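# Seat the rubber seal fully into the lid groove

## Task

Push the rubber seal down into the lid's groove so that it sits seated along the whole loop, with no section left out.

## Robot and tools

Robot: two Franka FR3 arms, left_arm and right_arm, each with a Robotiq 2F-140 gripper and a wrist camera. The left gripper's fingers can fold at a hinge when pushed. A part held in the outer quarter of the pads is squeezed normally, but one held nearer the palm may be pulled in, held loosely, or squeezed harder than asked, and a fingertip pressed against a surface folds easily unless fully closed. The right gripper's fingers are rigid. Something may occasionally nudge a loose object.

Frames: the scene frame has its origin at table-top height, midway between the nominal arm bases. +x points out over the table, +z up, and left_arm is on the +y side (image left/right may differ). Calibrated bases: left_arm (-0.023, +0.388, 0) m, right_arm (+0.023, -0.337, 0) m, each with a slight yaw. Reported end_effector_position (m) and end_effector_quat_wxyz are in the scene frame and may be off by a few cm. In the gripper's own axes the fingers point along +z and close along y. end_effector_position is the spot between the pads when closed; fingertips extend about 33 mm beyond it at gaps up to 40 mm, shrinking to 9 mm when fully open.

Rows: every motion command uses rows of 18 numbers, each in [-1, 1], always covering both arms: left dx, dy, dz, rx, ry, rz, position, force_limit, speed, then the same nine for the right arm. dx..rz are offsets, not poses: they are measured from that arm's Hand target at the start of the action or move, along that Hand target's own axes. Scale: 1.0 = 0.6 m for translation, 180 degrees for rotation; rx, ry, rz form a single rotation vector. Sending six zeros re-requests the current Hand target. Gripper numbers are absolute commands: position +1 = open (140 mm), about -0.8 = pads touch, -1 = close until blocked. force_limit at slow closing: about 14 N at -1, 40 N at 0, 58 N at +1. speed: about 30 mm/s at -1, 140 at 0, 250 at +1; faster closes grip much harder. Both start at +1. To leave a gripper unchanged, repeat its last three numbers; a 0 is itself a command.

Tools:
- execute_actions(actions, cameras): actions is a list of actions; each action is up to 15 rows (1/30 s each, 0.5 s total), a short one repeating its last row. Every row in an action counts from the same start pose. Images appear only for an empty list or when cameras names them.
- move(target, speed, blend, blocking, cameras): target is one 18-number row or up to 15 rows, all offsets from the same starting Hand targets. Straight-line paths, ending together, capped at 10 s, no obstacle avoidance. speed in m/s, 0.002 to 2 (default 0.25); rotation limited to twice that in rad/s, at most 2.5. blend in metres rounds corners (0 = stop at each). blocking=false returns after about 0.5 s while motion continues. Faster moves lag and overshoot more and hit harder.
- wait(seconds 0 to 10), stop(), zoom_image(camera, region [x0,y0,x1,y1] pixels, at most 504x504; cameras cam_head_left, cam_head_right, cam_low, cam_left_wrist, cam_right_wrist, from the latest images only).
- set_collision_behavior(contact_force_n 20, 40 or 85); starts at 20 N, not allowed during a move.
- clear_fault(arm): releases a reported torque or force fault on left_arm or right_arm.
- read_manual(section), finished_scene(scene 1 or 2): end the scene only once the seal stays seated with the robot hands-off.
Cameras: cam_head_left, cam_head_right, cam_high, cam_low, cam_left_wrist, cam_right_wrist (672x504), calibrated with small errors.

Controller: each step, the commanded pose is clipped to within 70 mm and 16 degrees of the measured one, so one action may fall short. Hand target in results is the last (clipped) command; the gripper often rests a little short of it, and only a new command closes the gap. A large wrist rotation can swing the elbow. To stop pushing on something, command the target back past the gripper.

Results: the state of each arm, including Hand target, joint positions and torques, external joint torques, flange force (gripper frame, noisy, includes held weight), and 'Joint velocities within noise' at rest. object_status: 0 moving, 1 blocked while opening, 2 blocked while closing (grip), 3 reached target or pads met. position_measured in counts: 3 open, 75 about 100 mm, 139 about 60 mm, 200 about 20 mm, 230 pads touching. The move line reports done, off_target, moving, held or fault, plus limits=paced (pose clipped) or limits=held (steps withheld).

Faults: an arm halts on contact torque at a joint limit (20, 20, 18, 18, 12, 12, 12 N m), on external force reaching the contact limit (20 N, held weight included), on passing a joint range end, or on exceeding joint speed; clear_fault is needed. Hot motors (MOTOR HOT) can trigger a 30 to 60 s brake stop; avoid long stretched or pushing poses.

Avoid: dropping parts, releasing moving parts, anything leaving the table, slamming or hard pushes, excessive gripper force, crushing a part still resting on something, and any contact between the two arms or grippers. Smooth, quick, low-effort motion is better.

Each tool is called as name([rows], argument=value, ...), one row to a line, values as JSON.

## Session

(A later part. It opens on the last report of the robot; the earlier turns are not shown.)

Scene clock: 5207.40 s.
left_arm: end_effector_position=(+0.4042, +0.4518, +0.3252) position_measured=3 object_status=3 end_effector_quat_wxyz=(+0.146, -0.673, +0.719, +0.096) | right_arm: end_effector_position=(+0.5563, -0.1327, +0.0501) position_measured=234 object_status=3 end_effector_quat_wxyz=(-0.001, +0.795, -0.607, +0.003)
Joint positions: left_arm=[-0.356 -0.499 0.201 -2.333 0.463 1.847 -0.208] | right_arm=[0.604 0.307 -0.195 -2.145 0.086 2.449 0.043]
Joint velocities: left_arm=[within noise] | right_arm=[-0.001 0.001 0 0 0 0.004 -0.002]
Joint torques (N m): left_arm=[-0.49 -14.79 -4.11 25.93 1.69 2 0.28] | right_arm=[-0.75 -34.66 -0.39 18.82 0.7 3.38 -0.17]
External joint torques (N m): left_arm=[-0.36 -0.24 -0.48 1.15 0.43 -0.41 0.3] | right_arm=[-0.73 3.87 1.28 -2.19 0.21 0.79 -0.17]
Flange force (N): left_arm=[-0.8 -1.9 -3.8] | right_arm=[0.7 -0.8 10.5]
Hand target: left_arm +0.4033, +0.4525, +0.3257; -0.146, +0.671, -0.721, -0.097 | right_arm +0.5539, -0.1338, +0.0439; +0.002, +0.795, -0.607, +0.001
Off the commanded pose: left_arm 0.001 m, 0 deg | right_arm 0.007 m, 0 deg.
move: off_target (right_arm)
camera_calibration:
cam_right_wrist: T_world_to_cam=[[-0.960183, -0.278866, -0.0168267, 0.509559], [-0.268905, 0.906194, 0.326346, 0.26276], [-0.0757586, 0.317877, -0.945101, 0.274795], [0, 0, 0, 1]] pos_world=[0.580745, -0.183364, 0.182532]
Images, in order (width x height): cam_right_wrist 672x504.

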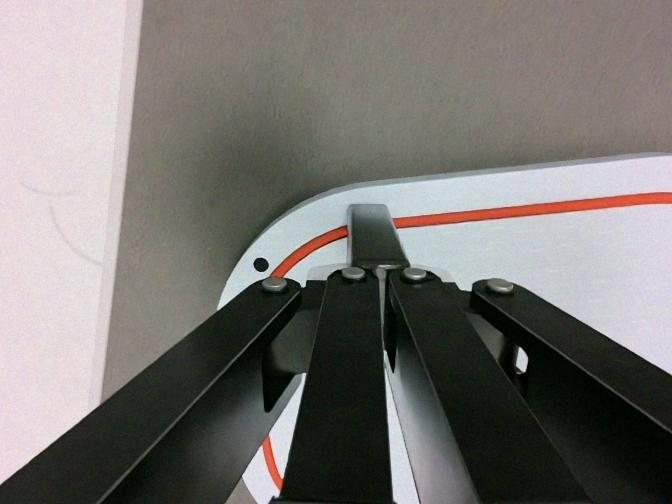

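move([
  [0,0,0,0,0,0,1,1,1, 0.001,-0.003,-0.01,0,0,0,-1,-0.8,0.5],
  [0,0,0,0,0,0,1,1,1, 0.001,-0.003,-0.033,0,0,0,-1,-0.8,0.5],
  [0,0,0,0,0,0,1,1,1, -0.0121,-0.039,-0.033,0,0,0,-1,-0.8,0.5],
], speed=[0.03,0.05,0.06], cameras=["cam_right_wrist"])

zoom_image(camera="cam_right_wrist", region=[240, 130, 480, 290])

Scene clock: 5221.47 s.
left_arm: end_effector_position=(+0.4042, +0.4518, +0.3252) position_measured=3 object_status=3 end_effector_quat_wxyz=(+0.146, -0.673, +0.719, +0.096) | right_arm: end_effector_position=(+0.5757, -0.1214, +0.0645) position_measured=234 object_status=3 end_effector_quat_wxyz=(+0.001, +0.797, -0.604, +0.003)
Joint positions: left_arm=[-0.356 -0.499 0.201 -2.333 0.463 1.847 -0.208] | right_arm=[0.603 0.337 -0.192 -2.052 0.084 2.383 0.045]
Joint velocities: left_arm=[within noise] | right_arm=[-0.001 0 0 0 0.001 -0.005 0.001]
Joint torques (N m): left_arm=[-0.54 -14.77 -4.15 25.94 1.69 1.97 0.27] | right_arm=[-0.59 -40.51 -0.85 22 0.69 2.44 0.23]
External joint torques (N m): left_arm=[-0.59 -0.15 -0.73 1.06 0.43 -0.44 0.29] | right_arm=[-0.7 -0.19 0.87 0.2 0.18 -0.15 0.23]
Flange force (N): left_arm=[-0.2 -1.8 -3.9] | right_arm=[0.0 -1.0 -0.4]
Hand target: left_arm +0.4033, +0.4525, +0.3257; -0.146, +0.671, -0.721, -0.097 | right_arm +0.5745, -0.1205, +0.0637; +0.002, +0.795, -0.607, +0.001
Off the commanded pose: left_arm 0.001 m, 0 deg | right_arm 0.002 m, 0 deg.
move: done
camera_calibration:
cam_right_wrist: T_world_to_cam=[[-0.958252, -0.285578, -0.0141105, 0.52944], [-0.274534, 0.905158, 0.32453, 0.256365], [-0.0799062, 0.314855, -0.94577, 0.288405], [0, 0, 0, 1]] pos_world=[0.600763, -0.171661, 0.197038]
Images, in order (width x height): cam_right_wrist 672x504.

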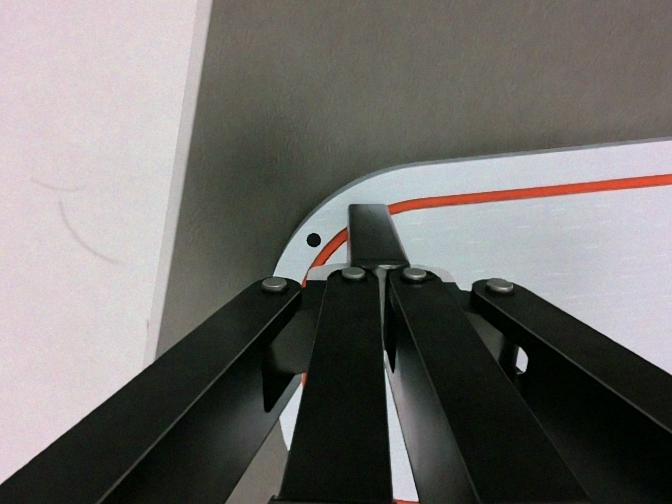

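Scaled by 2.100 from the camera's 672x504 image, which has a finer 960x720 frame.

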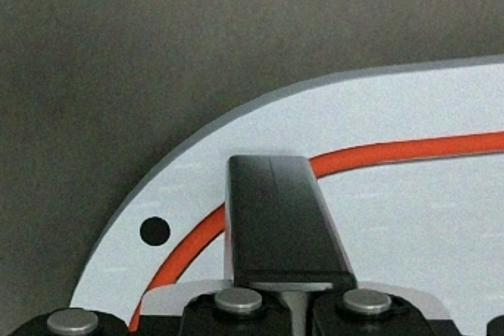

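move([
  [0,0,0,0,0,0,1,1,1, 0.003,0.001,0.0152,0,0,0,-1,-0.8,0.5],
  [0,0,0,0,0,0,1,1,1, 0.002,0.003,0.0195,0,0,0,-1,-0.8,0.5],
  [0,0,0,0,0,0,1,1,1, 0.0005,0.005,0.0245,0,0,0,-1,-0.8,0.5],
  [0,0,0,0,0,0,1,1,1, 0.0005,0.0055,0.0328,0,0,0,-1,-0.8,0.5],
], speed=[0.05,0.015,0.015,0.015], blend=[0.0005,0.0005,0.0005,0], cameras=["cam_right_wrist"])

zoom_image(camera="cam_right_wrist", region=[240, 130, 480, 290])

Scene clock: 5232.37 s.
left_arm: end_effector_position=(+0.4042, +0.4518, +0.3252) position_measured=3 object_status=3 end_effector_quat_wxyz=(+0.146, -0.673, +0.719, +0.096) | right_arm: end_effector_position=(+0.5737, -0.1207, +0.0502) position_measured=234 object_status=3 end_effector_quat_wxyz=(-0.001, +0.795, -0.606, +0.003)
Joint positions: left_arm=[-0.356 -0.499 0.201 -2.333 0.463 1.847 -0.208] | right_arm=[0.602 0.357 -0.188 -2.065 0.093 2.419 0.046]
Joint velocities: left_arm=[within noise] | right_arm=[0.001 -0.001 0.002 0 0 0.005 0]
Joint torques (N m): left_arm=[-0.54 -14.82 -4.07 25.99 1.69 1.99 0.23] | right_arm=[-0.95 -36.86 -0.89 19.34 0.73 3.35 -0.02]
External joint torques (N m): left_arm=[-0.53 -0.49 -0.6 1.31 0.44 -0.39 0.25] | right_arm=[-1.03 3.71 0.91 -2.08 0.24 0.75 -0.02]
Flange force (N): left_arm=[-0.6 -1.5 -4.3] | right_arm=[1.0 -0.7 9.5]
Hand target: left_arm +0.4033, +0.4525, +0.3257; -0.146, +0.671, -0.721, -0.097 | right_arm +0.5714, -0.1217, +0.0440; +0.002, +0.795, -0.607, +0.001
Off the commanded pose: left_arm 0.001 m, 0 deg | right_arm 0.007 m, 0 deg.
move: off_target (right_arm)
camera_calibration:
cam_right_wrist: T_world_to_cam=[[-0.959474, -0.281317, -0.0164614, 0.528835], [-0.271118, 0.905605, 0.326152, 0.257726], [-0.0768444, 0.317397, -0.945174, 0.27295], [0, 0, 0, 1]] pos_world=[0.598253, -0.171261, 0.182632]
Images, in order (width x height): cam_right_wrist 672x504.

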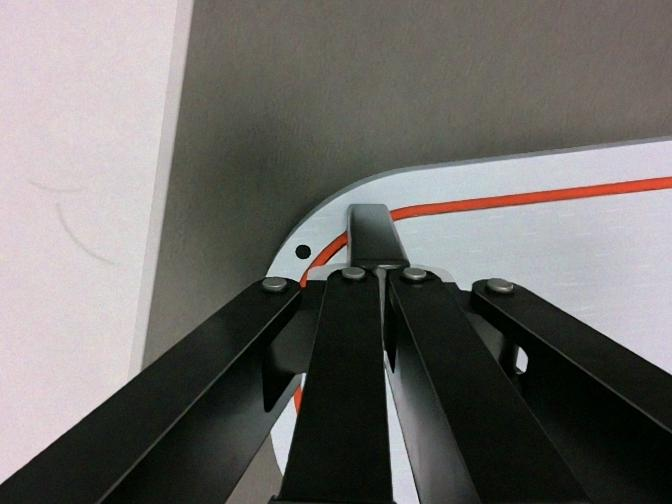

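Scaled by 2.100 from the camera's 672x504 image, which has a finer 960x720 frame.

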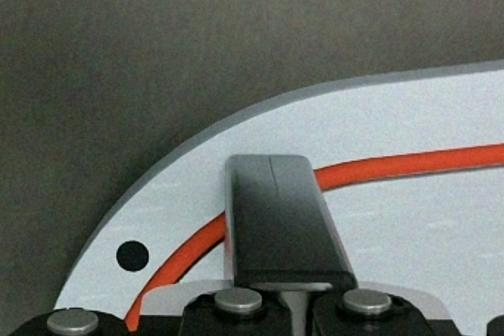

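move([
  [0,0,0,0,0,0,1,1,1, 0.001,-0.003,-0.01,0,0,0,-1,-0.8,0.5],
  [0,0,0,0,0,0,1,1,1, 0.001,-0.003,-0.030,0,0,0,-1,-0.8,0.5],
  [0,0,0,0,0,0,1,1,1, -0.0085,-0.0205,-0.030,0,0,0,-1,-0.8,0.5],
], speed=[0.03,0.05,0.06], cameras=["cam_right_wrist"])

zoom_image(camera="cam_right_wrist", region=[240, 130, 480, 290])

Scene clock: 5248.00 s.
left_arm: end_effector_position=(+0.4042, +0.4518, +0.3252) position_measured=3 object_status=3 end_effector_quat_wxyz=(+0.146, -0.673, +0.719, +0.096) | right_arm: end_effector_position=(+0.5830, -0.1143, +0.0628) position_measured=234 object_status=3 end_effector_quat_wxyz=(+0.000, +0.796, -0.605, +0.002)
Joint positions: left_arm=[-0.356 -0.499 0.201 -2.333 0.463 1.847 -0.208] | right_arm=[0.605 0.365 -0.189 -2.014 0.091 2.373 0.049]
Joint velocities: left_arm=[within noise] | right_arm=[0 0 0.001 0.002 -0.001 -0.005 -0.001]
Joint torques (N m): left_arm=[-0.56 -14.8 -4.1 25.97 1.69 1.98 0.25] | right_arm=[-0.3 -41.52 -1.32 21.86 0.4 2.31 0.21]
External joint torques (N m): left_arm=[-0.56 -0.38 -0.65 1.21 0.43 -0.42 0.27] | right_arm=[-0.37 -0.27 0.55 0.01 -0.12 -0.28 0.21]
Flange force (N): left_arm=[-0.5 -1.5 -4.2] | right_arm=[-0.2 0.1 -1.0]
Hand target: left_arm +0.4033, +0.4525, +0.3257; -0.146, +0.671, -0.721, -0.097 | right_arm +0.5819, -0.1135, +0.0620; +0.002, +0.795, -0.607, +0.001
Off the commanded pose: left_arm 0.001 m, 0 deg | right_arm 0.002 m, 0 deg.
move: done
camera_calibration:
cam_right_wrist: T_world_to_cam=[[-0.958699, -0.284082, -0.0139503, 0.53889], [-0.272934, 0.905064, 0.326137, 0.251314], [-0.0800237, 0.316475, -0.94522, 0.285306], [0, 0, 0, 1]] pos_world=[0.608056, -0.164659, 0.195232]
Images, in order (width x height): cam_right_wrist 672x504.

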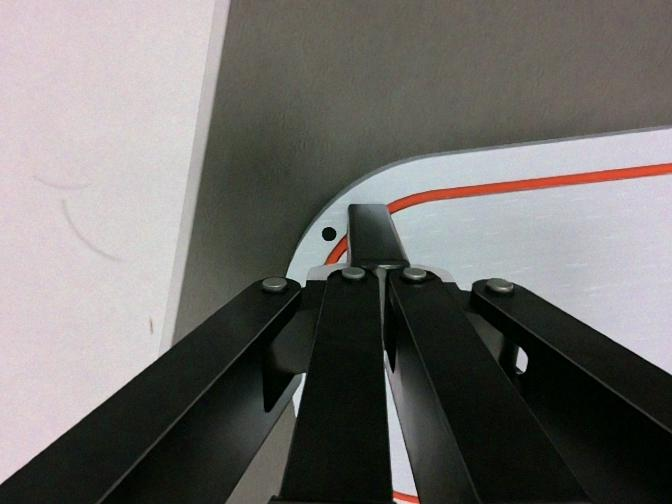

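Scaled by 2.100 from the camera's 672x504 image, which has a finer 960x720 frame.

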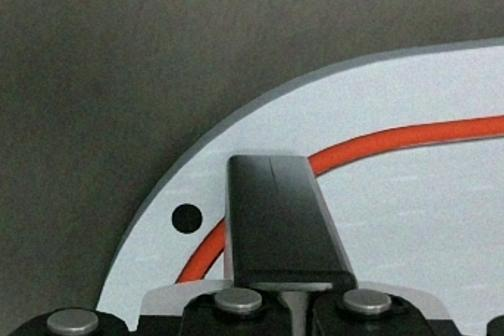

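move([
  [0,0,0,0,0,0,1,1,1, -0.0175,-0.0155,0,0,0,0,-1,-0.8,0.5],
  [0,0,0,0,0,0,1,1,1, -0.0170,-0.0145,0.0123,0,0,0,-1,-0.8,0.5],
  [0,0,0,0,0,0,1,1,1, -0.0185,-0.0130,0.0175,0,0,0,-1,-0.8,0.5],
  [0,0,0,0,0,0,1,1,1, -0.0190,-0.0110,0.0220,0,0,0,-1,-0.8,0.5],
  [0,0,0,0,0,0,1,1,1, -0.0190,-0.0105,0.0300,0,0,0,-1,-0.8,0.5],
], speed=[0.06,0.05,0.015,0.015,0.015], blend=[0,0.0005,0.0005,0.0005,0], cameras=["cam_right_wrist"])

zoom_image(camera="cam_right_wrist", region=[240, 130, 480, 290])

Scene clock: 5262.97 s.
left_arm: end_effector_position=(+0.4042, +0.4518, +0.3252) position_measured=3 object_status=3 end_effector_quat_wxyz=(+0.146, -0.673, +0.719, +0.096) | right_arm: end_effector_position=(+0.5875, -0.1007, +0.0503) position_measured=234 object_status=3 end_effector_quat_wxyz=(-0.001, +0.796, -0.605, +0.003)
Joint positions: left_arm=[-0.356 -0.499 0.201 -2.333 0.463 1.847 -0.208] | right_arm=[0.614 0.408 -0.181 -1.984 0.099 2.387 0.062]
Joint velocities: left_arm=[within noise] | right_arm=[0 -0.001 0.001 0 0 0.004 0.001]
Joint torques (N m): left_arm=[-0.53 -14.78 -4.12 25.94 1.7 1.99 0.25] | right_arm=[-0.7 -38.72 -0.95 19.67 0.7 3.4 0.21]
External joint torques (N m): left_arm=[-0.51 -0.34 -0.64 1.22 0.44 -0.4 0.27] | right_arm=[-0.69 3.86 1.12 -2.16 0.19 0.79 0.21]
Flange force (N): left_arm=[-0.5 -1.7 -4.1] | right_arm=[0.2 -0.2 9.4]
Hand target: left_arm +0.4033, +0.4525, +0.3257; -0.146, +0.671, -0.721, -0.097 | right_arm +0.5850, -0.1009, +0.0439; +0.002, +0.795, -0.607, +0.001
Off the commanded pose: left_arm 0.001 m, 0 deg | right_arm 0.007 m, 0 deg.
move: off_target (right_arm)
camera_calibration:
cam_right_wrist: T_world_to_cam=[[-0.958482, -0.284693, -0.0161923, 0.546836], [-0.274216, 0.904658, 0.32619, 0.24515], [-0.0782156, 0.317088, -0.945165, 0.26857], [0, 0, 0, 1]] pos_world=[0.612363, -0.151257, 0.182732]
Images, in order (width x height): cam_right_wrist 672x504.

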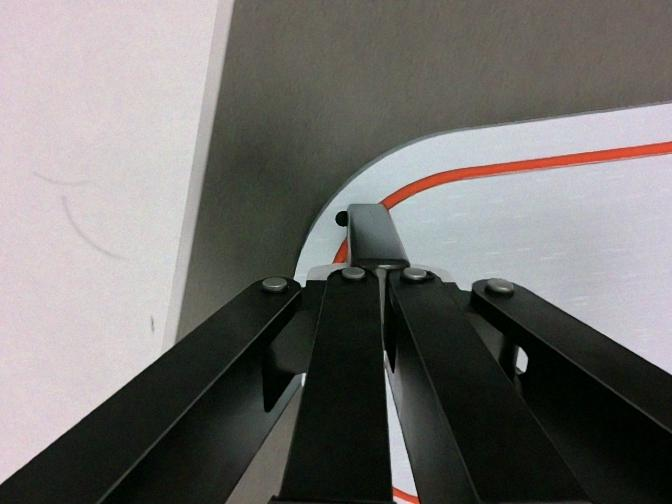

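Scaled by 2.100 from the camera's 672x504 image, which has a finer 960x720 frame.

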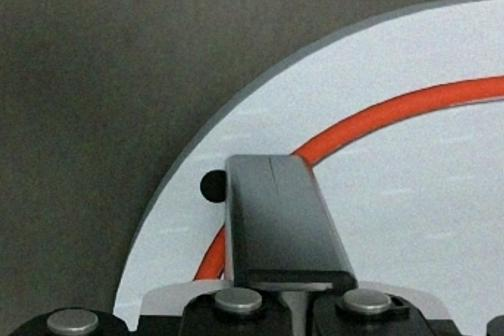

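move([
  [0,0,0,0,0,0,1,1,1, 0.0008,-0.0035,-0.0100,0,0,0,-1,-0.8,0.5],
  [0,0,0,0,0,0,1,1,1, 0.0008,-0.0041,-0.0300,0,0,0,-1,-0.8,0.5],
  [0,0,0,0,0,0,1,1,1, -0.0312,-0.0298,-0.0300,0,0,0,-1,-0.8,0.5],
], speed=[0.03,0.05,0.06], cameras=["cam_right_wrist"])

zoom_image(camera="cam_right_wrist", region=[240, 100, 480, 290])

Scene clock: 5287.13 s.
left_arm: end_effector_position=(+0.4042, +0.4518, +0.3252) position_measured=3 object_status=3 end_effector_quat_wxyz=(+0.146, -0.673, +0.719, +0.096) | right_arm: end_effector_position=(+0.5982, -0.0785, +0.0627) position_measured=234 object_status=3 end_effector_quat_wxyz=(+0.001, +0.797, -0.604, +0.002)
Joint positions: left_arm=[-0.356 -0.499 0.201 -2.333 0.463 1.847 -0.208] | right_arm=[0.635 0.438 -0.18 -1.898 0.098 2.328 0.087]
Joint velocities: left_arm=[within noise] | right_arm=[-0.001 0.001 0 -0.001 0 -0.002 0.004]
Joint torques (N m): left_arm=[-0.54 -14.79 -4.11 25.99 1.68 2 0.26] | right_arm=[-0.44 -44.24 -1.93 22.66 0.62 2.44 0.08]
External joint torques (N m): left_arm=[-0.39 -0.35 -0.49 1.26 0.44 -0.41 0.28] | right_arm=[-0.5 -0.34 0.2 0.34 0.08 -0.15 0.08]
Flange force (N): left_arm=[-0.8 -1.8 -4.0] | right_arm=[0.3 -1.1 -0.8]
Hand target: left_arm +0.4033, +0.4525, +0.3257; -0.146, +0.671, -0.721, -0.097 | right_arm +0.5973, -0.0781, +0.0618; +0.002, +0.795, -0.607, +0.001
Off the commanded pose: left_arm 0.001 m, 0 deg | right_arm 0.001 m, 0 deg.
move: done
camera_calibration:
cam_right_wrist: T_world_to_cam=[[-0.957746, -0.287292, -0.0136475, 0.5627], [-0.275946, 0.90447, 0.325249, 0.225005], [-0.0810978, 0.315272, -0.94553, 0.275653], [0, 0, 0, 1]] pos_world=[0.623367, -0.128757, 0.195135]
Images, in order (width x height): cam_right_wrist 672x504.

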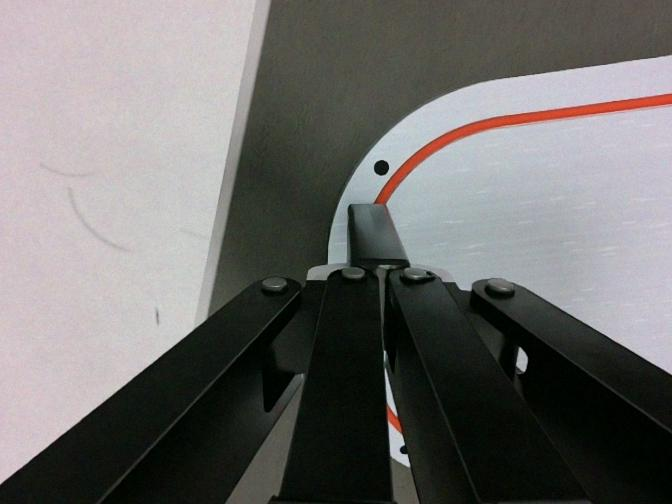

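Scaled by 2.100 from the camera's 672x504 image, which has a finer 960x720 frame.

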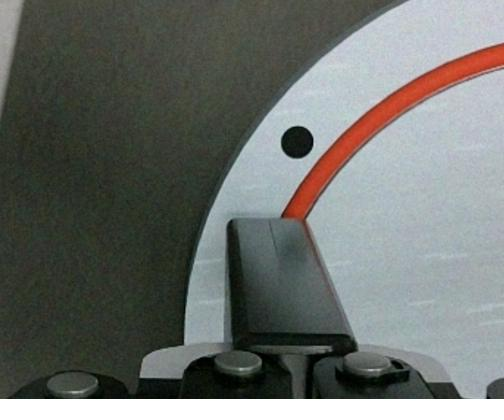

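move([
  [0,0,0,0,0,0,1,1,1, -0.0003,0.0010,0.0122,0,0,0,-1,-0.8,0.5],
  [0,0,0,0,0,0,1,1,1, -0.0006,0.0025,0.0170,0,0,0,-1,-0.8,0.5],
  [0,0,0,0,0,0,1,1,1, -0.0010,0.0040,0.0215,0,0,0,-1,-0.8,0.5],
  [0,0,0,0,0,0,1,1,1, -0.0012,0.0043,0.0298,0,0,0,-1,-0.8,0.5],
], speed=[0.05,0.015,0.015,0.015], blend=[0.0005,0.0005,0.0005,0], cameras=["cam_right_wrist"])

zoom_image(camera="cam_right_wrist", region=[240, 100, 480, 290])

Scene clock: 5299.27 s.
left_arm: end_effector_position=(+0.4042, +0.4518, +0.3252) position_measured=3 object_status=3 end_effector_quat_wxyz=(+0.146, -0.673, +0.719, +0.096) | right_arm: end_effector_position=(+0.5967, -0.0776, +0.0504) position_measured=234 object_status=3 end_effector_quat_wxyz=(+0.000, +0.796, -0.605, +0.003)
Joint positions: left_arm=[-0.356 -0.499 0.201 -2.333 0.463 1.847 -0.208] | right_arm=[0.635 0.454 -0.177 -1.909 0.104 2.357 0.089]
Joint velocities: left_arm=[within noise] | right_arm=[-0.001 0 0.001 -0.001 0 0.003 0]
Joint torques (N m): left_arm=[-0.51 -14.82 -4.12 25.95 1.69 1.98 0.25] | right_arm=[-0.7 -40.51 -0.78 20.15 0.76 3.44 0.19]
External joint torques (N m): left_arm=[-0.48 -0.3 -0.61 1.16 0.44 -0.42 0.26] | right_arm=[-0.45 3.63 1.66 -1.95 0.23 0.84 0.19]
Flange force (N): left_arm=[-0.5 -1.6 -4.0] | right_arm=[-0.3 -0.2 8.8]
Hand target: left_arm +0.4033, +0.4525, +0.3257; -0.146, +0.671, -0.721, -0.097 | right_arm +0.5946, -0.0781, +0.0439; +0.002, +0.795, -0.607, +0.001
Off the commanded pose: left_arm 0.001 m, 0 deg | right_arm 0.007 m, 0 deg.
move: off_target (right_arm)
camera_calibration:
cam_right_wrist: T_world_to_cam=[[-0.958689, -0.284021, -0.01571, 0.562384], [-0.273431, 0.904902, 0.326173, 0.226199], [-0.078424, 0.316994, -0.94518, 0.262148], [0, 0, 0, 1]] pos_world=[0.62156, -0.128058, 0.182832]
Images, in order (width x height): cam_right_wrist 672x504.

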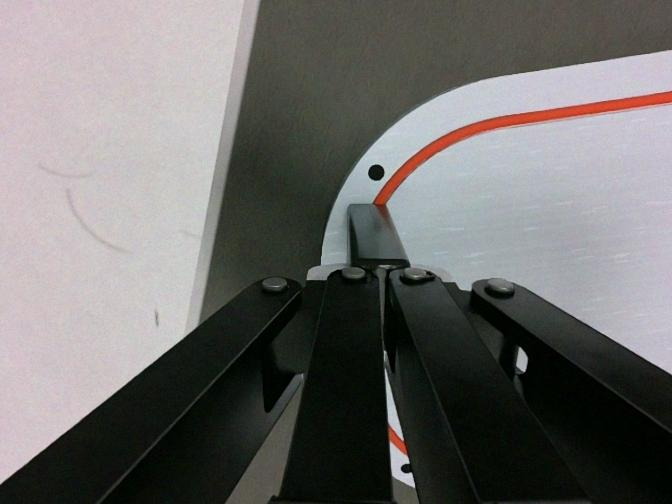

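Scaled by 2.100 from the camera's 672x504 image, which has a finer 960x720 frame.

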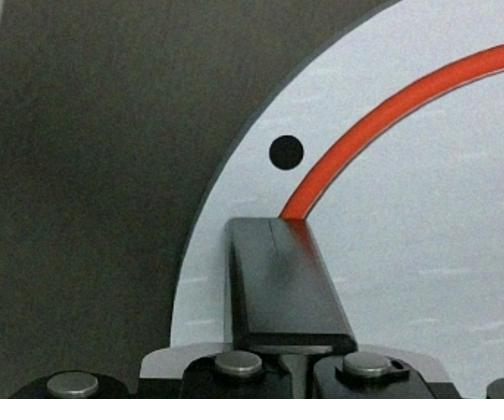

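move([
  [0,0,0,0,0,0,1,1,1, 0.0001,-0.0036,-0.0100,0,0,0,-1,-0.8,0.5],
  [0,0,0,0,0,0,1,1,1, 0.0001,-0.0036,-0.0300,0,0,0,-1,-0.8,0.5],
  [0,0,0,0,0,0,1,1,1, -0.0334,-0.0080,-0.0300,0,0,0,-1,-0.8,0.5],
], speed=[0.03,0.05,0.06], cameras=["cam_right_wrist"])

zoom_image(camera="cam_right_wrist", region=[240, 70, 480, 290])

Scene clock: 5312.97 s.
left_arm: end_effector_position=(+0.4042, +0.4518, +0.3252) position_measured=3 object_status=3 end_effector_quat_wxyz=(+0.146, -0.673, +0.719, +0.096) | right_arm: end_effector_position=(+0.5947, -0.0576, +0.0627) position_measured=234 object_status=3 end_effector_quat_wxyz=(+0.000, +0.797, -0.604, +0.001)
Joint positions: left_arm=[-0.356 -0.499 0.201 -2.333 0.463 1.847 -0.208] | right_arm=[0.666 0.453 -0.181 -1.873 0.104 2.318 0.117]
Joint velocities: left_arm=[within noise] | right_arm=[-0.001 -0.002 0.001 0 0.002 -0.001 0.005]
Joint torques (N m): left_arm=[-0.51 -14.76 -4.12 25.92 1.7 1.99 0.25] | right_arm=[-0.24 -44.8 -2.08 22.8 0.43 2.43 0.22]
External joint torques (N m): left_arm=[-0.5 -0.24 -0.65 1.13 0.44 -0.41 0.26] | right_arm=[-0.23 -0.18 0.22 0.25 -0.12 -0.17 0.22]
Flange force (N): left_arm=[-0.4 -1.8 -3.9] | right_arm=[-0.4 -0.9 -0.7]
Hand target: left_arm +0.4033, +0.4525, +0.3257; -0.146, +0.671, -0.721, -0.097 | right_arm +0.5940, -0.0575, +0.0619; +0.002, +0.795, -0.607, +0.001
Off the commanded pose: left_arm 0.001 m, 0 deg | right_arm 0.001 m, 0 deg.
move: done
camera_calibration:
cam_right_wrist: T_world_to_cam=[[-0.958206, -0.28577, -0.0132753, 0.56576], [-0.274249, 0.904388, 0.326909, 0.203991], [-0.0814148, 0.316887, -0.944963, 0.26901], [0, 0, 0, 1]] pos_world=[0.61996, -0.108056, 0.195029]
Images, in order (width x height): cam_right_wrist 672x504.

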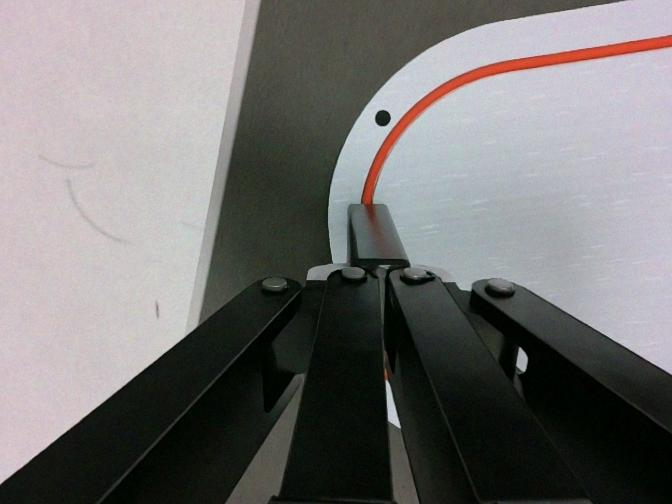

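Scaled by 2.100 from the camera's 672x504 image, which has a finer 960x720 frame.

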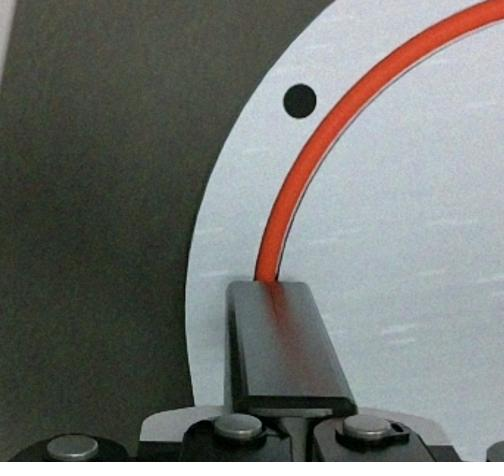

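move([
  [0,0,0,0,0,0,1,1,1, -0.0003,0.0010,0.0122,0,0,0,-1,-0.8,0.5],
  [0,0,0,0,0,0,1,1,1, -0.0006,0.0025,0.0170,0,0,0,-1,-0.8,0.5],
  [0,0,0,0,0,0,1,1,1, -0.0010,0.0040,0.0215,0,0,0,-1,-0.8,0.5],
  [0,0,0,0,0,0,1,1,1, -0.0012,0.0043,0.0300,0,0,0,-1,-0.8,0.5],
], speed=[0.05,0.015,0.015,0.015], blend=[0.0005,0.0005,0.0005,0], cameras=[])

move([
  [0,0,0,0,0,0,1,1,1, 0.0001,-0.0036,-0.0100,0,0,0,-1,-0.8,0.5],
  [0,0,0,0,0,0,1,1,1, 0.0001,-0.0036,-0.0300,0,0,0,-1,-0.8,0.5],
  [0,0,0,0,0,0,1,1,1, -0.0299,-0.0036,-0.0300,0,0,0,-1,-0.8,0.5],
], speed=[0.03,0.05,0.06], cameras=["cam_right_wrist"])

zoom_image(camera="cam_right_wrist", region=[260, 20, 500, 230])

Scene clock: 5322.40 s.
left_arm: end_effector_position=(+0.4042, +0.4518, +0.3252) position_measured=3 object_status=3 end_effector_quat_wxyz=(+0.146, -0.673, +0.719, +0.096) | right_arm: end_effector_position=(+0.5934, -0.0572, +0.0504) position_measured=234 object_status=3 end_effector_quat_wxyz=(+0.000, +0.796, -0.605, +0.002)
Joint positions: left_arm=[-0.356 -0.499 0.201 -2.333 0.463 1.847 -0.208] | right_arm=[0.666 0.469 -0.178 -1.884 0.107 2.347 0.118]
Joint velocities: left_arm=[within noise] | right_arm=[0 0.001 0 0.001 0.001 0.004 0.002]
Joint torques (N m): left_arm=[-0.5 -14.8 -4.12 25.96 1.71 1.99 0.24] | right_arm=[-0.6 -41.13 -0.95 20.29 0.74 3.43 0.18]
External joint torques (N m): left_arm=[-0.49 -0.33 -0.65 1.2 0.45 -0.41 0.25] | right_arm=[-0.5 3.41 1.45 -1.82 0.21 0.85 0.18]
Flange force (N): left_arm=[-0.5 -1.6 -4.1] | right_arm=[-0.1 -0.1 8.3]
Hand target: left_arm +0.4033, +0.4525, +0.3257; -0.146, +0.671, -0.721, -0.097 | right_arm +0.5913, -0.0575, +0.0439; +0.002, +0.795, -0.607, +0.001
Off the commanded pose: left_arm 0.001 m, 0 deg | right_arm 0.007 m, 0 deg.
move: off_target (right_arm)
No camera images: "cameras" was empty.

Scene clock: 5324.63 s.
left_arm: end_effector_position=(+0.4042, +0.4518, +0.3252) position_measured=3 object_status=3 end_effector_quat_wxyz=(+0.146, -0.673, +0.719, +0.096) | right_arm: end_effector_position=(+0.5894, -0.0397, +0.0626) position_measured=234 object_status=3 end_effector_quat_wxyz=(+0.000, +0.797, -0.604, +0.001)
Joint positions: left_arm=[-0.356 -0.499 0.201 -2.333 0.463 1.847 -0.208] | right_arm=[0.696 0.463 -0.183 -1.858 0.107 2.312 0.144]
Joint velocities: left_arm=[within noise] | right_arm=[0 0.001 -0.001 0.001 -0.001 0 0.006]
Joint torques (N m): left_arm=[-0.56 -14.76 -4.12 25.96 1.7 1.98 0.26] | right_arm=[-0.22 -45.14 -2.12 22.84 0.43 2.39 0.28]
External joint torques (N m): left_arm=[-0.53 -0.28 -0.63 1.17 0.45 -0.42 0.27] | right_arm=[-0.14 -0.39 0.31 0.33 -0.12 -0.19 0.28]
Flange force (N): left_arm=[-0.5 -1.7 -4.0] | right_arm=[-0.6 -0.7 -1.1]
Hand target: left_arm +0.4033, +0.4525, +0.3257; -0.146, +0.671, -0.721, -0.097 | right_arm +0.5886, -0.0396, +0.0618; +0.002, +0.795, -0.607, +0.001
Off the commanded pose: left_arm 0.001 m, 0 deg | right_arm 0.001 m, 0 deg.
move: done
camera_calibration:
cam_right_wrist: T_world_to_cam=[[-0.958266, -0.285567, -0.0132925, 0.565825], [-0.274038, 0.904347, 0.327199, 0.186282], [-0.0814164, 0.317187, -0.944862, 0.262851], [0, 0, 0, 1]] pos_world=[0.614659, -0.0902551, 0.194927]
Images, in order (width x height): cam_right_wrist 672x504.

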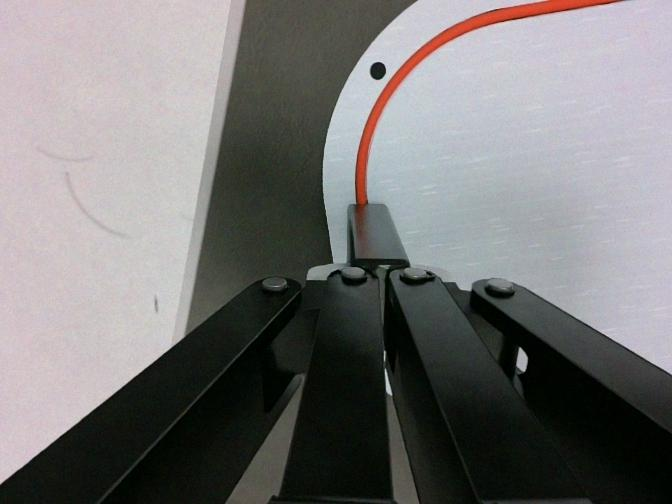

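Scaled by 2.100 from the camera's 672x504 image, which has a finer 960x720 frame.

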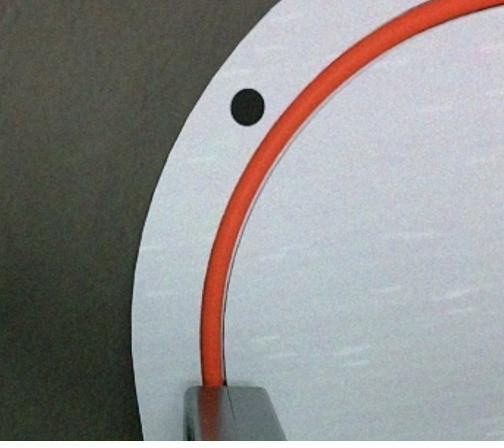

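move([
  [0,0,0,0,0,0,1,1,1, -0.05,0,0,0,0,0,-1,-0.8,0.5],
], speed=[0.08], cameras=["cam_right_wrist"])

Scene clock: 5335.00 s.
left_arm: end_effector_position=(+0.4042, +0.4518, +0.3252) position_measured=3 object_status=3 end_effector_quat_wxyz=(+0.146, -0.673, +0.719, +0.096) | right_arm: end_effector_position=(+0.5816, -0.0110, +0.0625) position_measured=234 object_status=3 end_effector_quat_wxyz=(+0.001, +0.797, -0.604, +0.002)
Joint positions: left_arm=[-0.356 -0.499 0.201 -2.333 0.463 1.847 -0.208] | right_arm=[0.738 0.482 -0.182 -1.827 0.107 2.3 0.189]
Joint velocities: left_arm=[within noise] | right_arm=[0 0 0 0 -0.001 -0.001 0.008]
Joint torques (N m): left_arm=[-0.55 -14.79 -4.12 25.97 1.68 1.99 0.26] | right_arm=[-0.38 -45.82 -2.21 22.95 0.61 2.4 0.19]
External joint torques (N m): left_arm=[-0.53 -0.27 -0.64 1.17 0.43 -0.41 0.27] | right_arm=[-0.27 -0.34 0.3 0.32 0.05 -0.18 0.19]
Flange force (N): left_arm=[-0.4 -1.8 -4.0] | right_arm=[-0.3 -0.9 -0.9]
Hand target: left_arm +0.4033, +0.4525, +0.3257; -0.146, +0.671, -0.721, -0.097 | right_arm +0.5807, -0.0106, +0.0617; +0.002, +0.795, -0.607, +0.001
Off the commanded pose: left_arm 0.001 m, 0 deg | right_arm 0.001 m, 0 deg.
move: done
camera_calibration:
cam_right_wrist: T_world_to_cam=[[-0.957725, -0.287369, -0.0134939, 0.566239], [-0.275931, 0.904313, 0.325699, 0.159359], [-0.0813932, 0.315654, -0.945377, 0.253016], [0, 0, 0, 1]] pos_world=[0.606867, -0.0612559, 0.194933]
Images, in order (width x height): cam_right_wrist 672x504.

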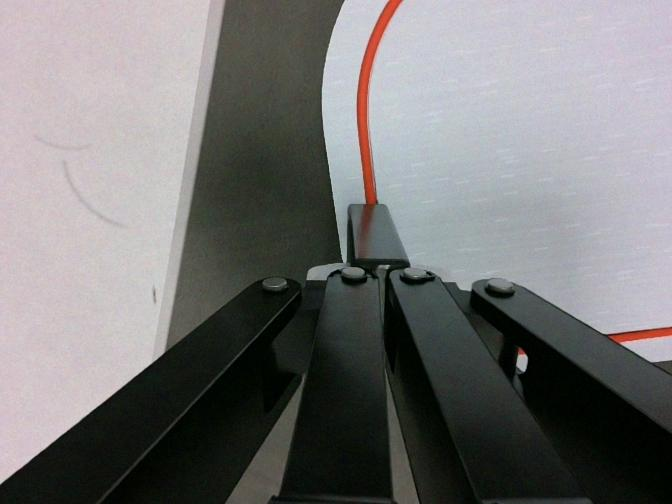

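move([
  [0,0,0,0,0,0,1,1,1, 0,0.0060,0,0,0,0,-1,-0.8,0.5],
  [0,0,0,0,0,0,1,1,1, -0.0003,0.0070,0.0120,0,0,0,-1,-0.8,0.5],
  [0,0,0,0,0,0,1,1,1, -0.0006,0.0085,0.0170,0,0,0,-1,-0.8,0.5],
  [0,0,0,0,0,0,1,1,1, -0.0010,0.0100,0.0215,0,0,0,-1,-0.8,0.5],
  [0,0,0,0,0,0,1,1,1, -0.0012,0.0103,0.0305,0,0,0,-1,-0.8,0.5],
], speed=[0.05,0.05,0.015,0.015,0.015], blend=[0,0.0005,0.0005,0.0005,0], cameras=["cam_right_wrist"])

Scene clock: 5346.43 s.
left_arm: end_effector_position=(+0.4042, +0.4518, +0.3252) position_measured=3 object_status=3 end_effector_quat_wxyz=(+0.146, -0.673, +0.719, +0.096) | right_arm: end_effector_position=(+0.5771, -0.0115, +0.0504) position_measured=234 object_status=3 end_effector_quat_wxyz=(-0.001, +0.796, -0.605, +0.003)
Joint positions: left_arm=[-0.356 -0.499 0.201 -2.333 0.463 1.847 -0.208] | right_arm=[0.74 0.488 -0.179 -1.853 0.11 2.335 0.192]
Joint velocities: left_arm=[within noise] | right_arm=[0 0.001 -0.001 0.001 0.001 0.003 -0.001]
Joint torques (N m): left_arm=[-0.5 -14.8 -4.13 25.96 1.7 1.99 0.26] | right_arm=[-0.46 -41.36 -0.91 20.23 0.81 3.45 0.22]
External joint torques (N m): left_arm=[-0.53 -0.32 -0.71 1.21 0.45 -0.4 0.28] | right_arm=[-0.33 3.74 1.6 -1.91 0.27 0.89 0.22]
Flange force (N): left_arm=[-0.4 -1.7 -4.1] | right_arm=[-0.5 -0.3 8.9]
Hand target: left_arm +0.4033, +0.4525, +0.3257; -0.146, +0.671, -0.721, -0.097 | right_arm +0.5746, -0.0116, +0.0434; +0.002, +0.795, -0.607, +0.001
Off the commanded pose: left_arm 0.001 m, 0 deg | right_arm 0.007 m, 0 deg.
move: off_target (right_arm)
camera_calibration:
cam_right_wrist: T_world_to_cam=[[-0.958668, -0.284065, -0.0162238, 0.56239], [-0.273622, 0.90479, 0.326322, 0.161288], [-0.0780172, 0.317273, -0.94512, 0.239482], [0, 0, 0, 1]] pos_world=[0.601961, -0.0621574, 0.182832]
Images, in order (width x height): cam_right_wrist 672x504.

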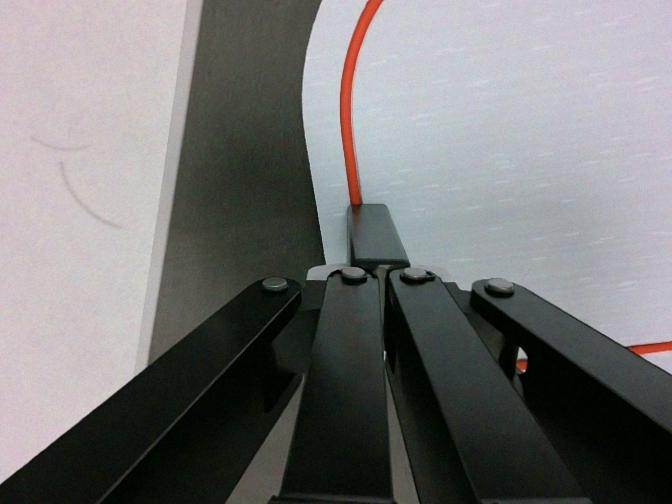

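move([
  [0,0,0,0,0,0,1,1,1, 0.0009,-0.0041,-0.0100,0,0,0,-1,-0.8,0.5],
  [0,0,0,0,0,0,1,1,1, 0.0009,-0.0041,-0.0305,0,0,0,-1,-0.8,0.5],
  [0,0,0,0,0,0,1,1,1, -0.0437,0.0025,-0.0305,0,0,0,-1,-0.8,0.5],
], speed=[0.03,0.05,0.06], cameras=["cam_right_wrist"])

Scene clock: 5369.03 s.
left_arm: end_effector_position=(+0.4042, +0.4518, +0.3252) position_measured=3 object_status=3 end_effector_quat_wxyz=(+0.146, -0.673, +0.719, +0.096) | right_arm: end_effector_position=(+0.5670, +0.0131, +0.0625) position_measured=234 object_status=3 end_effector_quat_wxyz=(+0.000, +0.797, -0.604, +0.002)
Joint positions: left_arm=[-0.356 -0.499 0.201 -2.333 0.463 1.847 -0.208] | right_arm=[0.783 0.483 -0.184 -1.826 0.11 2.299 0.231]
Joint velocities: left_arm=[within noise] | right_arm=[0 0 -0.002 0 -0.001 0 0.005]
Joint torques (N m): left_arm=[-0.55 -14.78 -4.14 25.97 1.7 1.98 0.27] | right_arm=[-0.27 -45.83 -2.24 22.93 0.44 2.4 0.26]
External joint torques (N m): left_arm=[-0.56 -0.4 -0.71 1.25 0.44 -0.41 0.29] | right_arm=[-0.37 -0.3 0.14 0.26 -0.12 -0.18 0.26]
Flange force (N): left_arm=[-0.5 -1.6 -4.3] | right_arm=[-0.3 -0.7 -0.9]
Hand target: left_arm +0.4033, +0.4525, +0.3257; -0.146, +0.671, -0.721, -0.097 | right_arm +0.5662, +0.0133, +0.0616; +0.002, +0.795, -0.607, +0.001
Off the commanded pose: left_arm 0.001 m, 0 deg | right_arm 0.001 m, 0 deg.
move: done
camera_calibration:
cam_right_wrist: T_world_to_cam=[[-0.95808, -0.286194, -0.0132681, 0.559328], [-0.274662, 0.904329, 0.326725, 0.132798], [-0.0815081, 0.316673, -0.945026, 0.244222], [0, 0, 0, 1]] pos_world=[0.592262, -0.0373554, 0.194829]
Images, in order (width x height): cam_right_wrist 672x504.

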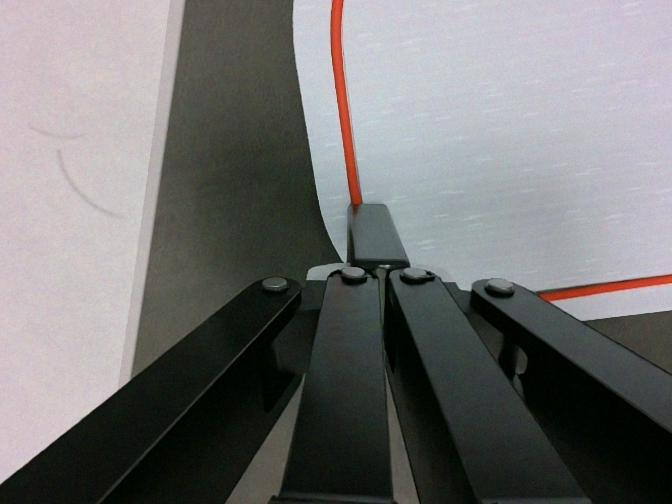

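move([
  [0,0,0,0,0,0,1,1,1, 0,-0.0020,0.0120,0,0,0,-1,-0.8,0.5],
  [0,0,0,0,0,0,1,1,1, -0.0003,-0.0005,0.0170,0,0,0,-1,-0.8,0.5],
  [0,0,0,0,0,0,1,1,1, -0.0006,0.0008,0.0215,0,0,0,-1,-0.8,0.5],
  [0,0,0,0,0,0,1,1,1, -0.0008,0.0010,0.0305,0,0,0,-1,-0.8,0.5],
], speed=[0.05,0.015,0.015,0.015], blend=[0.0005,0.0005,0.0005,0], cameras=["cam_right_wrist"])

Scene clock: 5377.87 s.
left_arm: end_effector_position=(+0.4042, +0.4518, +0.3252) position_measured=3 object_status=3 end_effector_quat_wxyz=(+0.146, -0.673, +0.719, +0.096) | right_arm: end_effector_position=(+0.5677, +0.0140, +0.0504) position_measured=234 object_status=3 end_effector_quat_wxyz=(-0.001, +0.796, -0.605, +0.003)
Joint positions: left_arm=[-0.356 -0.499 0.201 -2.333 0.463 1.847 -0.208] | right_arm=[0.783 0.503 -0.182 -1.828 0.114 2.325 0.233]
Joint velocities: left_arm=[within noise] | right_arm=[0.001 0.002 0 -0.001 0 0.005 0.001]
Joint torques (N m): left_arm=[-0.52 -14.83 -4.15 25.96 1.68 1.98 0.26] | right_arm=[-0.56 -42.58 -0.86 20.5 0.88 3.41 0.09]
External joint torques (N m): left_arm=[-0.61 -0.38 -0.8 1.24 0.42 -0.4 0.28] | right_arm=[-0.53 3.28 1.71 -1.94 0.34 0.82 0.09]
Flange force (N): left_arm=[-0.3 -1.6 -4.3] | right_arm=[0.3 0.7 8.0]
Hand target: left_arm +0.4033, +0.4525, +0.3257; -0.146, +0.671, -0.721, -0.097 | right_arm +0.5655, +0.0135, +0.0433; +0.002, +0.795, -0.607, +0.001
Off the commanded pose: left_arm 0.001 m, 0 deg | right_arm 0.007 m, 0 deg.
move: off_target (right_arm)
camera_calibration:
cam_right_wrist: T_world_to_cam=[[-0.958993, -0.282975, -0.0160249, 0.560747], [-0.272533, 0.905129, 0.326293, 0.134898], [-0.0778282, 0.31728, -0.945133, 0.23051], [0, 0, 0, 1]] pos_world=[0.592457, -0.0365591, 0.182832]
Images, in order (width x height): cam_right_wrist 672x504.

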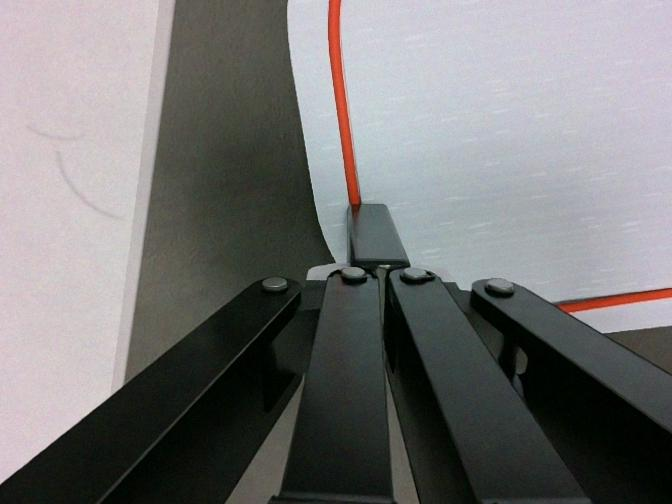

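move([
  [0,0,0,0,0,0,1,1,1, 0.0002,-0.0038,-0.0100,0,0,0,-1,-0.8,0.5],
  [0,0,0,0,0,0,1,1,1, 0.0002,-0.0038,-0.0305,0,0,0,-1,-0.8,0.5],
  [0,0,0,0,0,0,1,1,1, -0.0341,0.0204,-0.0305,0,0,0,-1,-0.8,0.5],
], speed=[0.03,0.05,0.06], cameras=["cam_right_wrist"])

zoom_image(camera="cam_right_wrist", region=[220, 130, 520, 330])

Scene clock: 5414.00 s.
left_arm: end_effector_position=(+0.4042, +0.4518, +0.3252) position_measured=3 object_status=3 end_effector_quat_wxyz=(+0.146, -0.673, +0.719, +0.096) | right_arm: end_effector_position=(+0.5483, +0.0297, +0.0613) position_measured=234 object_status=3 end_effector_quat_wxyz=(+0.002, +0.797, -0.604, +0.000)
Joint positions: left_arm=[-0.356 -0.499 0.201 -2.333 0.463 1.847 -0.208] | right_arm=[0.829 0.472 -0.191 -1.847 0.114 2.304 0.266]
Joint velocities: left_arm=[within noise] | right_arm=[0.002 0 0.001 0.001 -0.001 0 0.007]
Joint torques (N m): left_arm=[-0.55 -14.77 -4.07 25.9 1.69 1.98 0.25] | right_arm=[0.07 -46.43 -2.37 21.9 0.43 2.79 0.34]
External joint torques (N m): left_arm=[-0.56 -0.37 -0.64 1.17 0.43 -0.4 0.27] | right_arm=[0.18 -1.59 0.23 -0.52 -0.12 0.24 0.34]
Flange force (N): left_arm=[-0.4 -1.5 -4.0] | right_arm=[1.5 7.0 -1.9]
Hand target: left_arm +0.4033, +0.4525, +0.3257; -0.146, +0.671, -0.721, -0.097 | right_arm +0.5483, +0.0301, +0.0616; +0.002, +0.795, -0.607, +0.001
Off the commanded pose: left_arm 0.001 m, 0 deg | right_arm 0.000 m, 0 deg.
move: done
camera_calibration:
cam_right_wrist: T_world_to_cam=[[-0.958362, -0.285431, -0.00849728, 0.546049], [-0.272481, 0.90517, 0.326222, 0.111766], [-0.0854222, 0.314954, -0.945255, 0.238613], [0, 0, 0, 1]] pos_world=[0.574149, -0.0204608, 0.193729]
Images, in order (width x height): cam_right_wrist 672x504.

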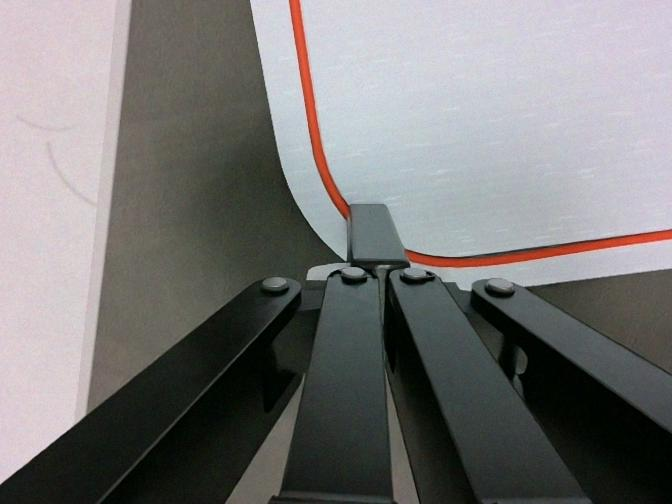

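Scaled by 1.680 from the camera's 672x504 image, which has a finer 960x720 frame.

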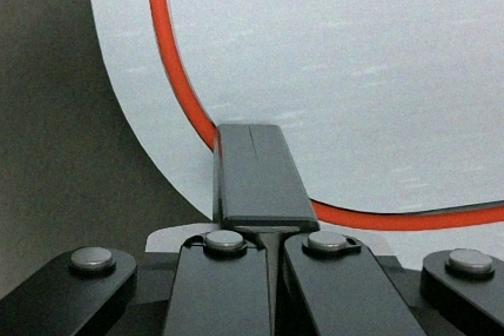

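move([
  [0,0,0,0,0,0,1,1,1, -0.0025,-0.0015,0.0120,0,0,0,-1,-0.8,0.5],
  [0,0,0,0,0,0,1,1,1, -0.0027,0,0.0170,0,0,0,-1,-0.8,0.5],
  [0,0,0,0,0,0,1,1,1, -0.0030,0.0015,0.0215,0,0,0,-1,-0.8,0.5],
  [0,0,0,0,0,0,1,1,1, -0.0030,0.0020,0.0305,0,0,0,-1,-0.8,0.5],
], speed=[0.05,0.015,0.015,0.015], blend=[0.0005,0.0005,0.0005,0], cameras=["cam_right_wrist"])

zoom_image(camera="cam_right_wrist", region=[220, 130, 520, 330])

Scene clock: 5428.27 s.
left_arm: end_effector_position=(+0.4042, +0.4518, +0.3252) position_measured=3 object_status=3 end_effector_quat_wxyz=(+0.146, -0.673, +0.719, +0.096) | right_arm: end_effector_position=(+0.5495, +0.0315, +0.0503) position_measured=234 object_status=3 end_effector_quat_wxyz=(-0.001, +0.796, -0.605, +0.003)
Joint positions: left_arm=[-0.356 -0.499 0.201 -2.333 0.463 1.847 -0.208] | right_arm=[0.829 0.489 -0.188 -1.853 0.116 2.335 0.268]
Joint velocities: left_arm=[within noise] | right_arm=[0 0.001 0.001 -0.001 -0.001 0.004 0.002]
Joint torques (N m): left_arm=[-0.53 -14.81 -4.12 25.95 1.68 1.99 0.24] | right_arm=[-0.08 -41.39 -0.79 20.2 0.9 3.37 0.23]
External joint torques (N m): left_arm=[-0.47 -0.33 -0.59 1.21 0.43 -0.41 0.26] | right_arm=[-0.45 3.75 1.46 -2.03 0.37 0.81 0.23]
Flange force (N): left_arm=[-0.6 -1.7 -4.0] | right_arm=[-0.2 -0.1 8.8]
Hand target: left_arm +0.4033, +0.4525, +0.3257; -0.146, +0.671, -0.721, -0.097 | right_arm +0.5466, +0.0315, +0.0433; +0.002, +0.795, -0.607, +0.001
Off the commanded pose: left_arm 0.001 m, 0 deg | right_arm 0.008 m, 0 deg.
move: off_target (right_arm)
camera_calibration:
cam_right_wrist: T_world_to_cam=[[-0.958657, -0.284084, -0.0165269, 0.548098], [-0.273717, 0.904677, 0.326555, 0.114844], [-0.0778173, 0.317578, -0.945034, 0.223458], [0, 0, 0, 1]] pos_world=[0.574262, -0.0191566, 0.182731]
Images, in order (width x height): cam_right_wrist 672x504.

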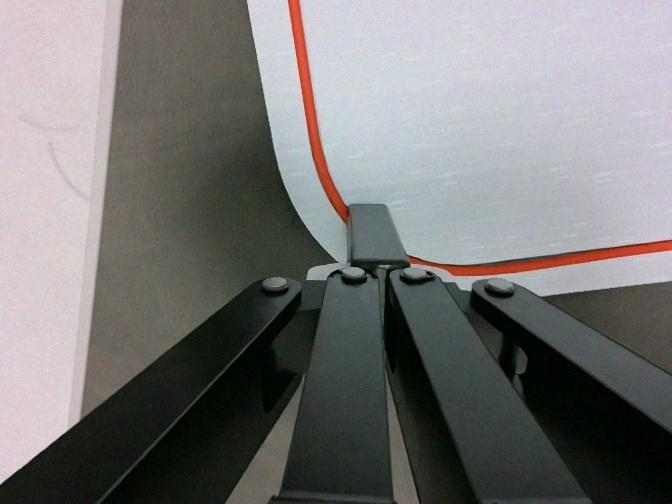

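Scaled by 1.680 from the camera's 672x504 image, which has a finer 960x720 frame.

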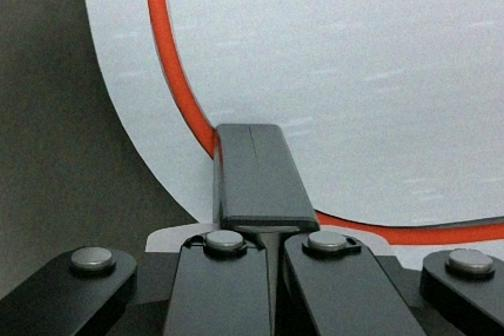

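move([
  [0,0,0,0,0,0,1,1,1, 0.0013,-0.0047,-0.0100,0,0,0,-1,-0.8,0.5],
  [0,0,0,0,0,0,1,1,1, 0.0013,-0.0047,-0.0305,0,0,0,-1,-0.8,0.5],
  [0,0,0,0,0,0,1,1,1, -0.0140,0.1088,-0.0305,0,0,0,-1,-0.8,0.5],
], speed=[0.03,0.05,0.1], cameras=["cam_right_wrist"])

zoom_image(camera="cam_right_wrist", region=[190, 150, 560, 300])

Scene clock: 5440.47 s.
left_arm: end_effector_position=(+0.4042, +0.4518, +0.3252) position_measured=3 object_status=3 end_effector_quat_wxyz=(+0.146, -0.673, +0.719, +0.096) | right_arm: end_effector_position=(+0.4812, +0.0224, +0.0614) position_measured=234 object_status=3 end_effector_quat_wxyz=(+0.002, +0.796, -0.605, +0.000)
Joint positions: left_arm=[-0.356 -0.499 0.201 -2.333 0.463 1.847 -0.208] | right_arm=[0.911 0.321 -0.208 -2.086 0.095 2.394 0.33]
Joint velocities: left_arm=[within noise] | right_arm=[0 -0.001 0.002 0.001 -0.001 0 0.007]
Joint torques (N m): left_arm=[-0.59 -14.77 -4.11 25.95 1.7 1.98 0.23] | right_arm=[-0.21 -40.76 -1.65 20.89 0.24 2.81 0.2]
External joint torques (N m): left_arm=[-0.59 -0.31 -0.64 1.2 0.45 -0.41 0.25] | right_arm=[-0.19 -1.3 0.25 -0.64 -0.26 0.27 0.2]
Flange force (N): left_arm=[-0.4 -1.7 -4.1] | right_arm=[2.0 5.9 -1.6]
Hand target: left_arm +0.4033, +0.4525, +0.3257; -0.146, +0.671, -0.721, -0.097 | right_arm +0.4815, +0.0224, +0.0617; +0.002, +0.795, -0.607, +0.001
Off the commanded pose: left_arm 0.001 m, 0 deg | right_arm 0.000 m, 0 deg.
move: done
camera_calibration:
cam_right_wrist: T_world_to_cam=[[-0.958914, -0.283589, -0.00777538, 0.479852], [-0.270396, 0.905323, 0.327531, 0.0991148], [-0.0858448, 0.316176, -0.944809, 0.235345], [0, 0, 0, 1]] pos_world=[0.50714, -0.0280608, 0.193624]
Images, in order (width x height): cam_right_wrist 672x504.

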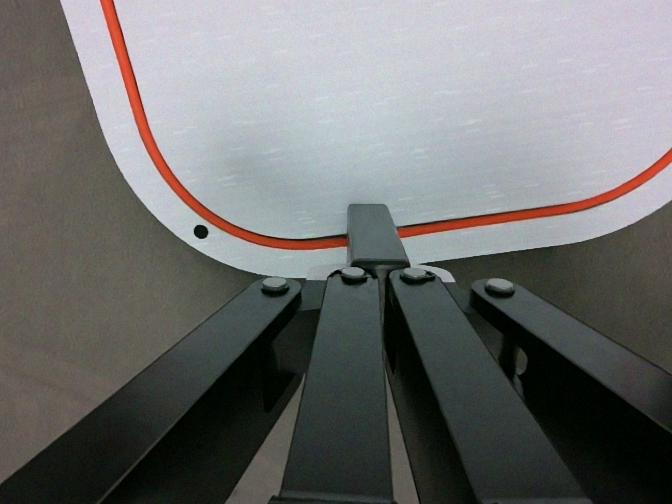

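Scaled by 1.362 from the camera's 672x504 image, which has a finer 960x720 frame.

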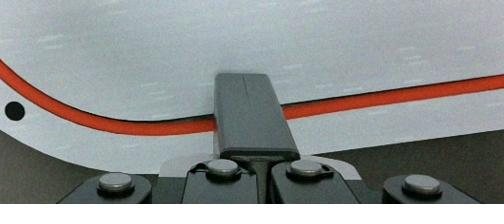

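zoom_image(camera="cam_right_wrist", region=[260, 190, 500, 290])

Scaled by 2.100 from the camera's 672x504 image, which has a finer 960x720 frame.

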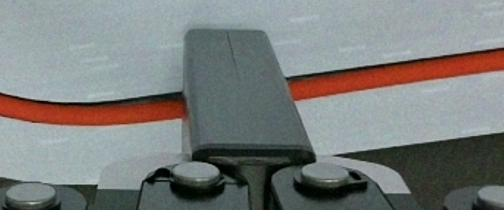

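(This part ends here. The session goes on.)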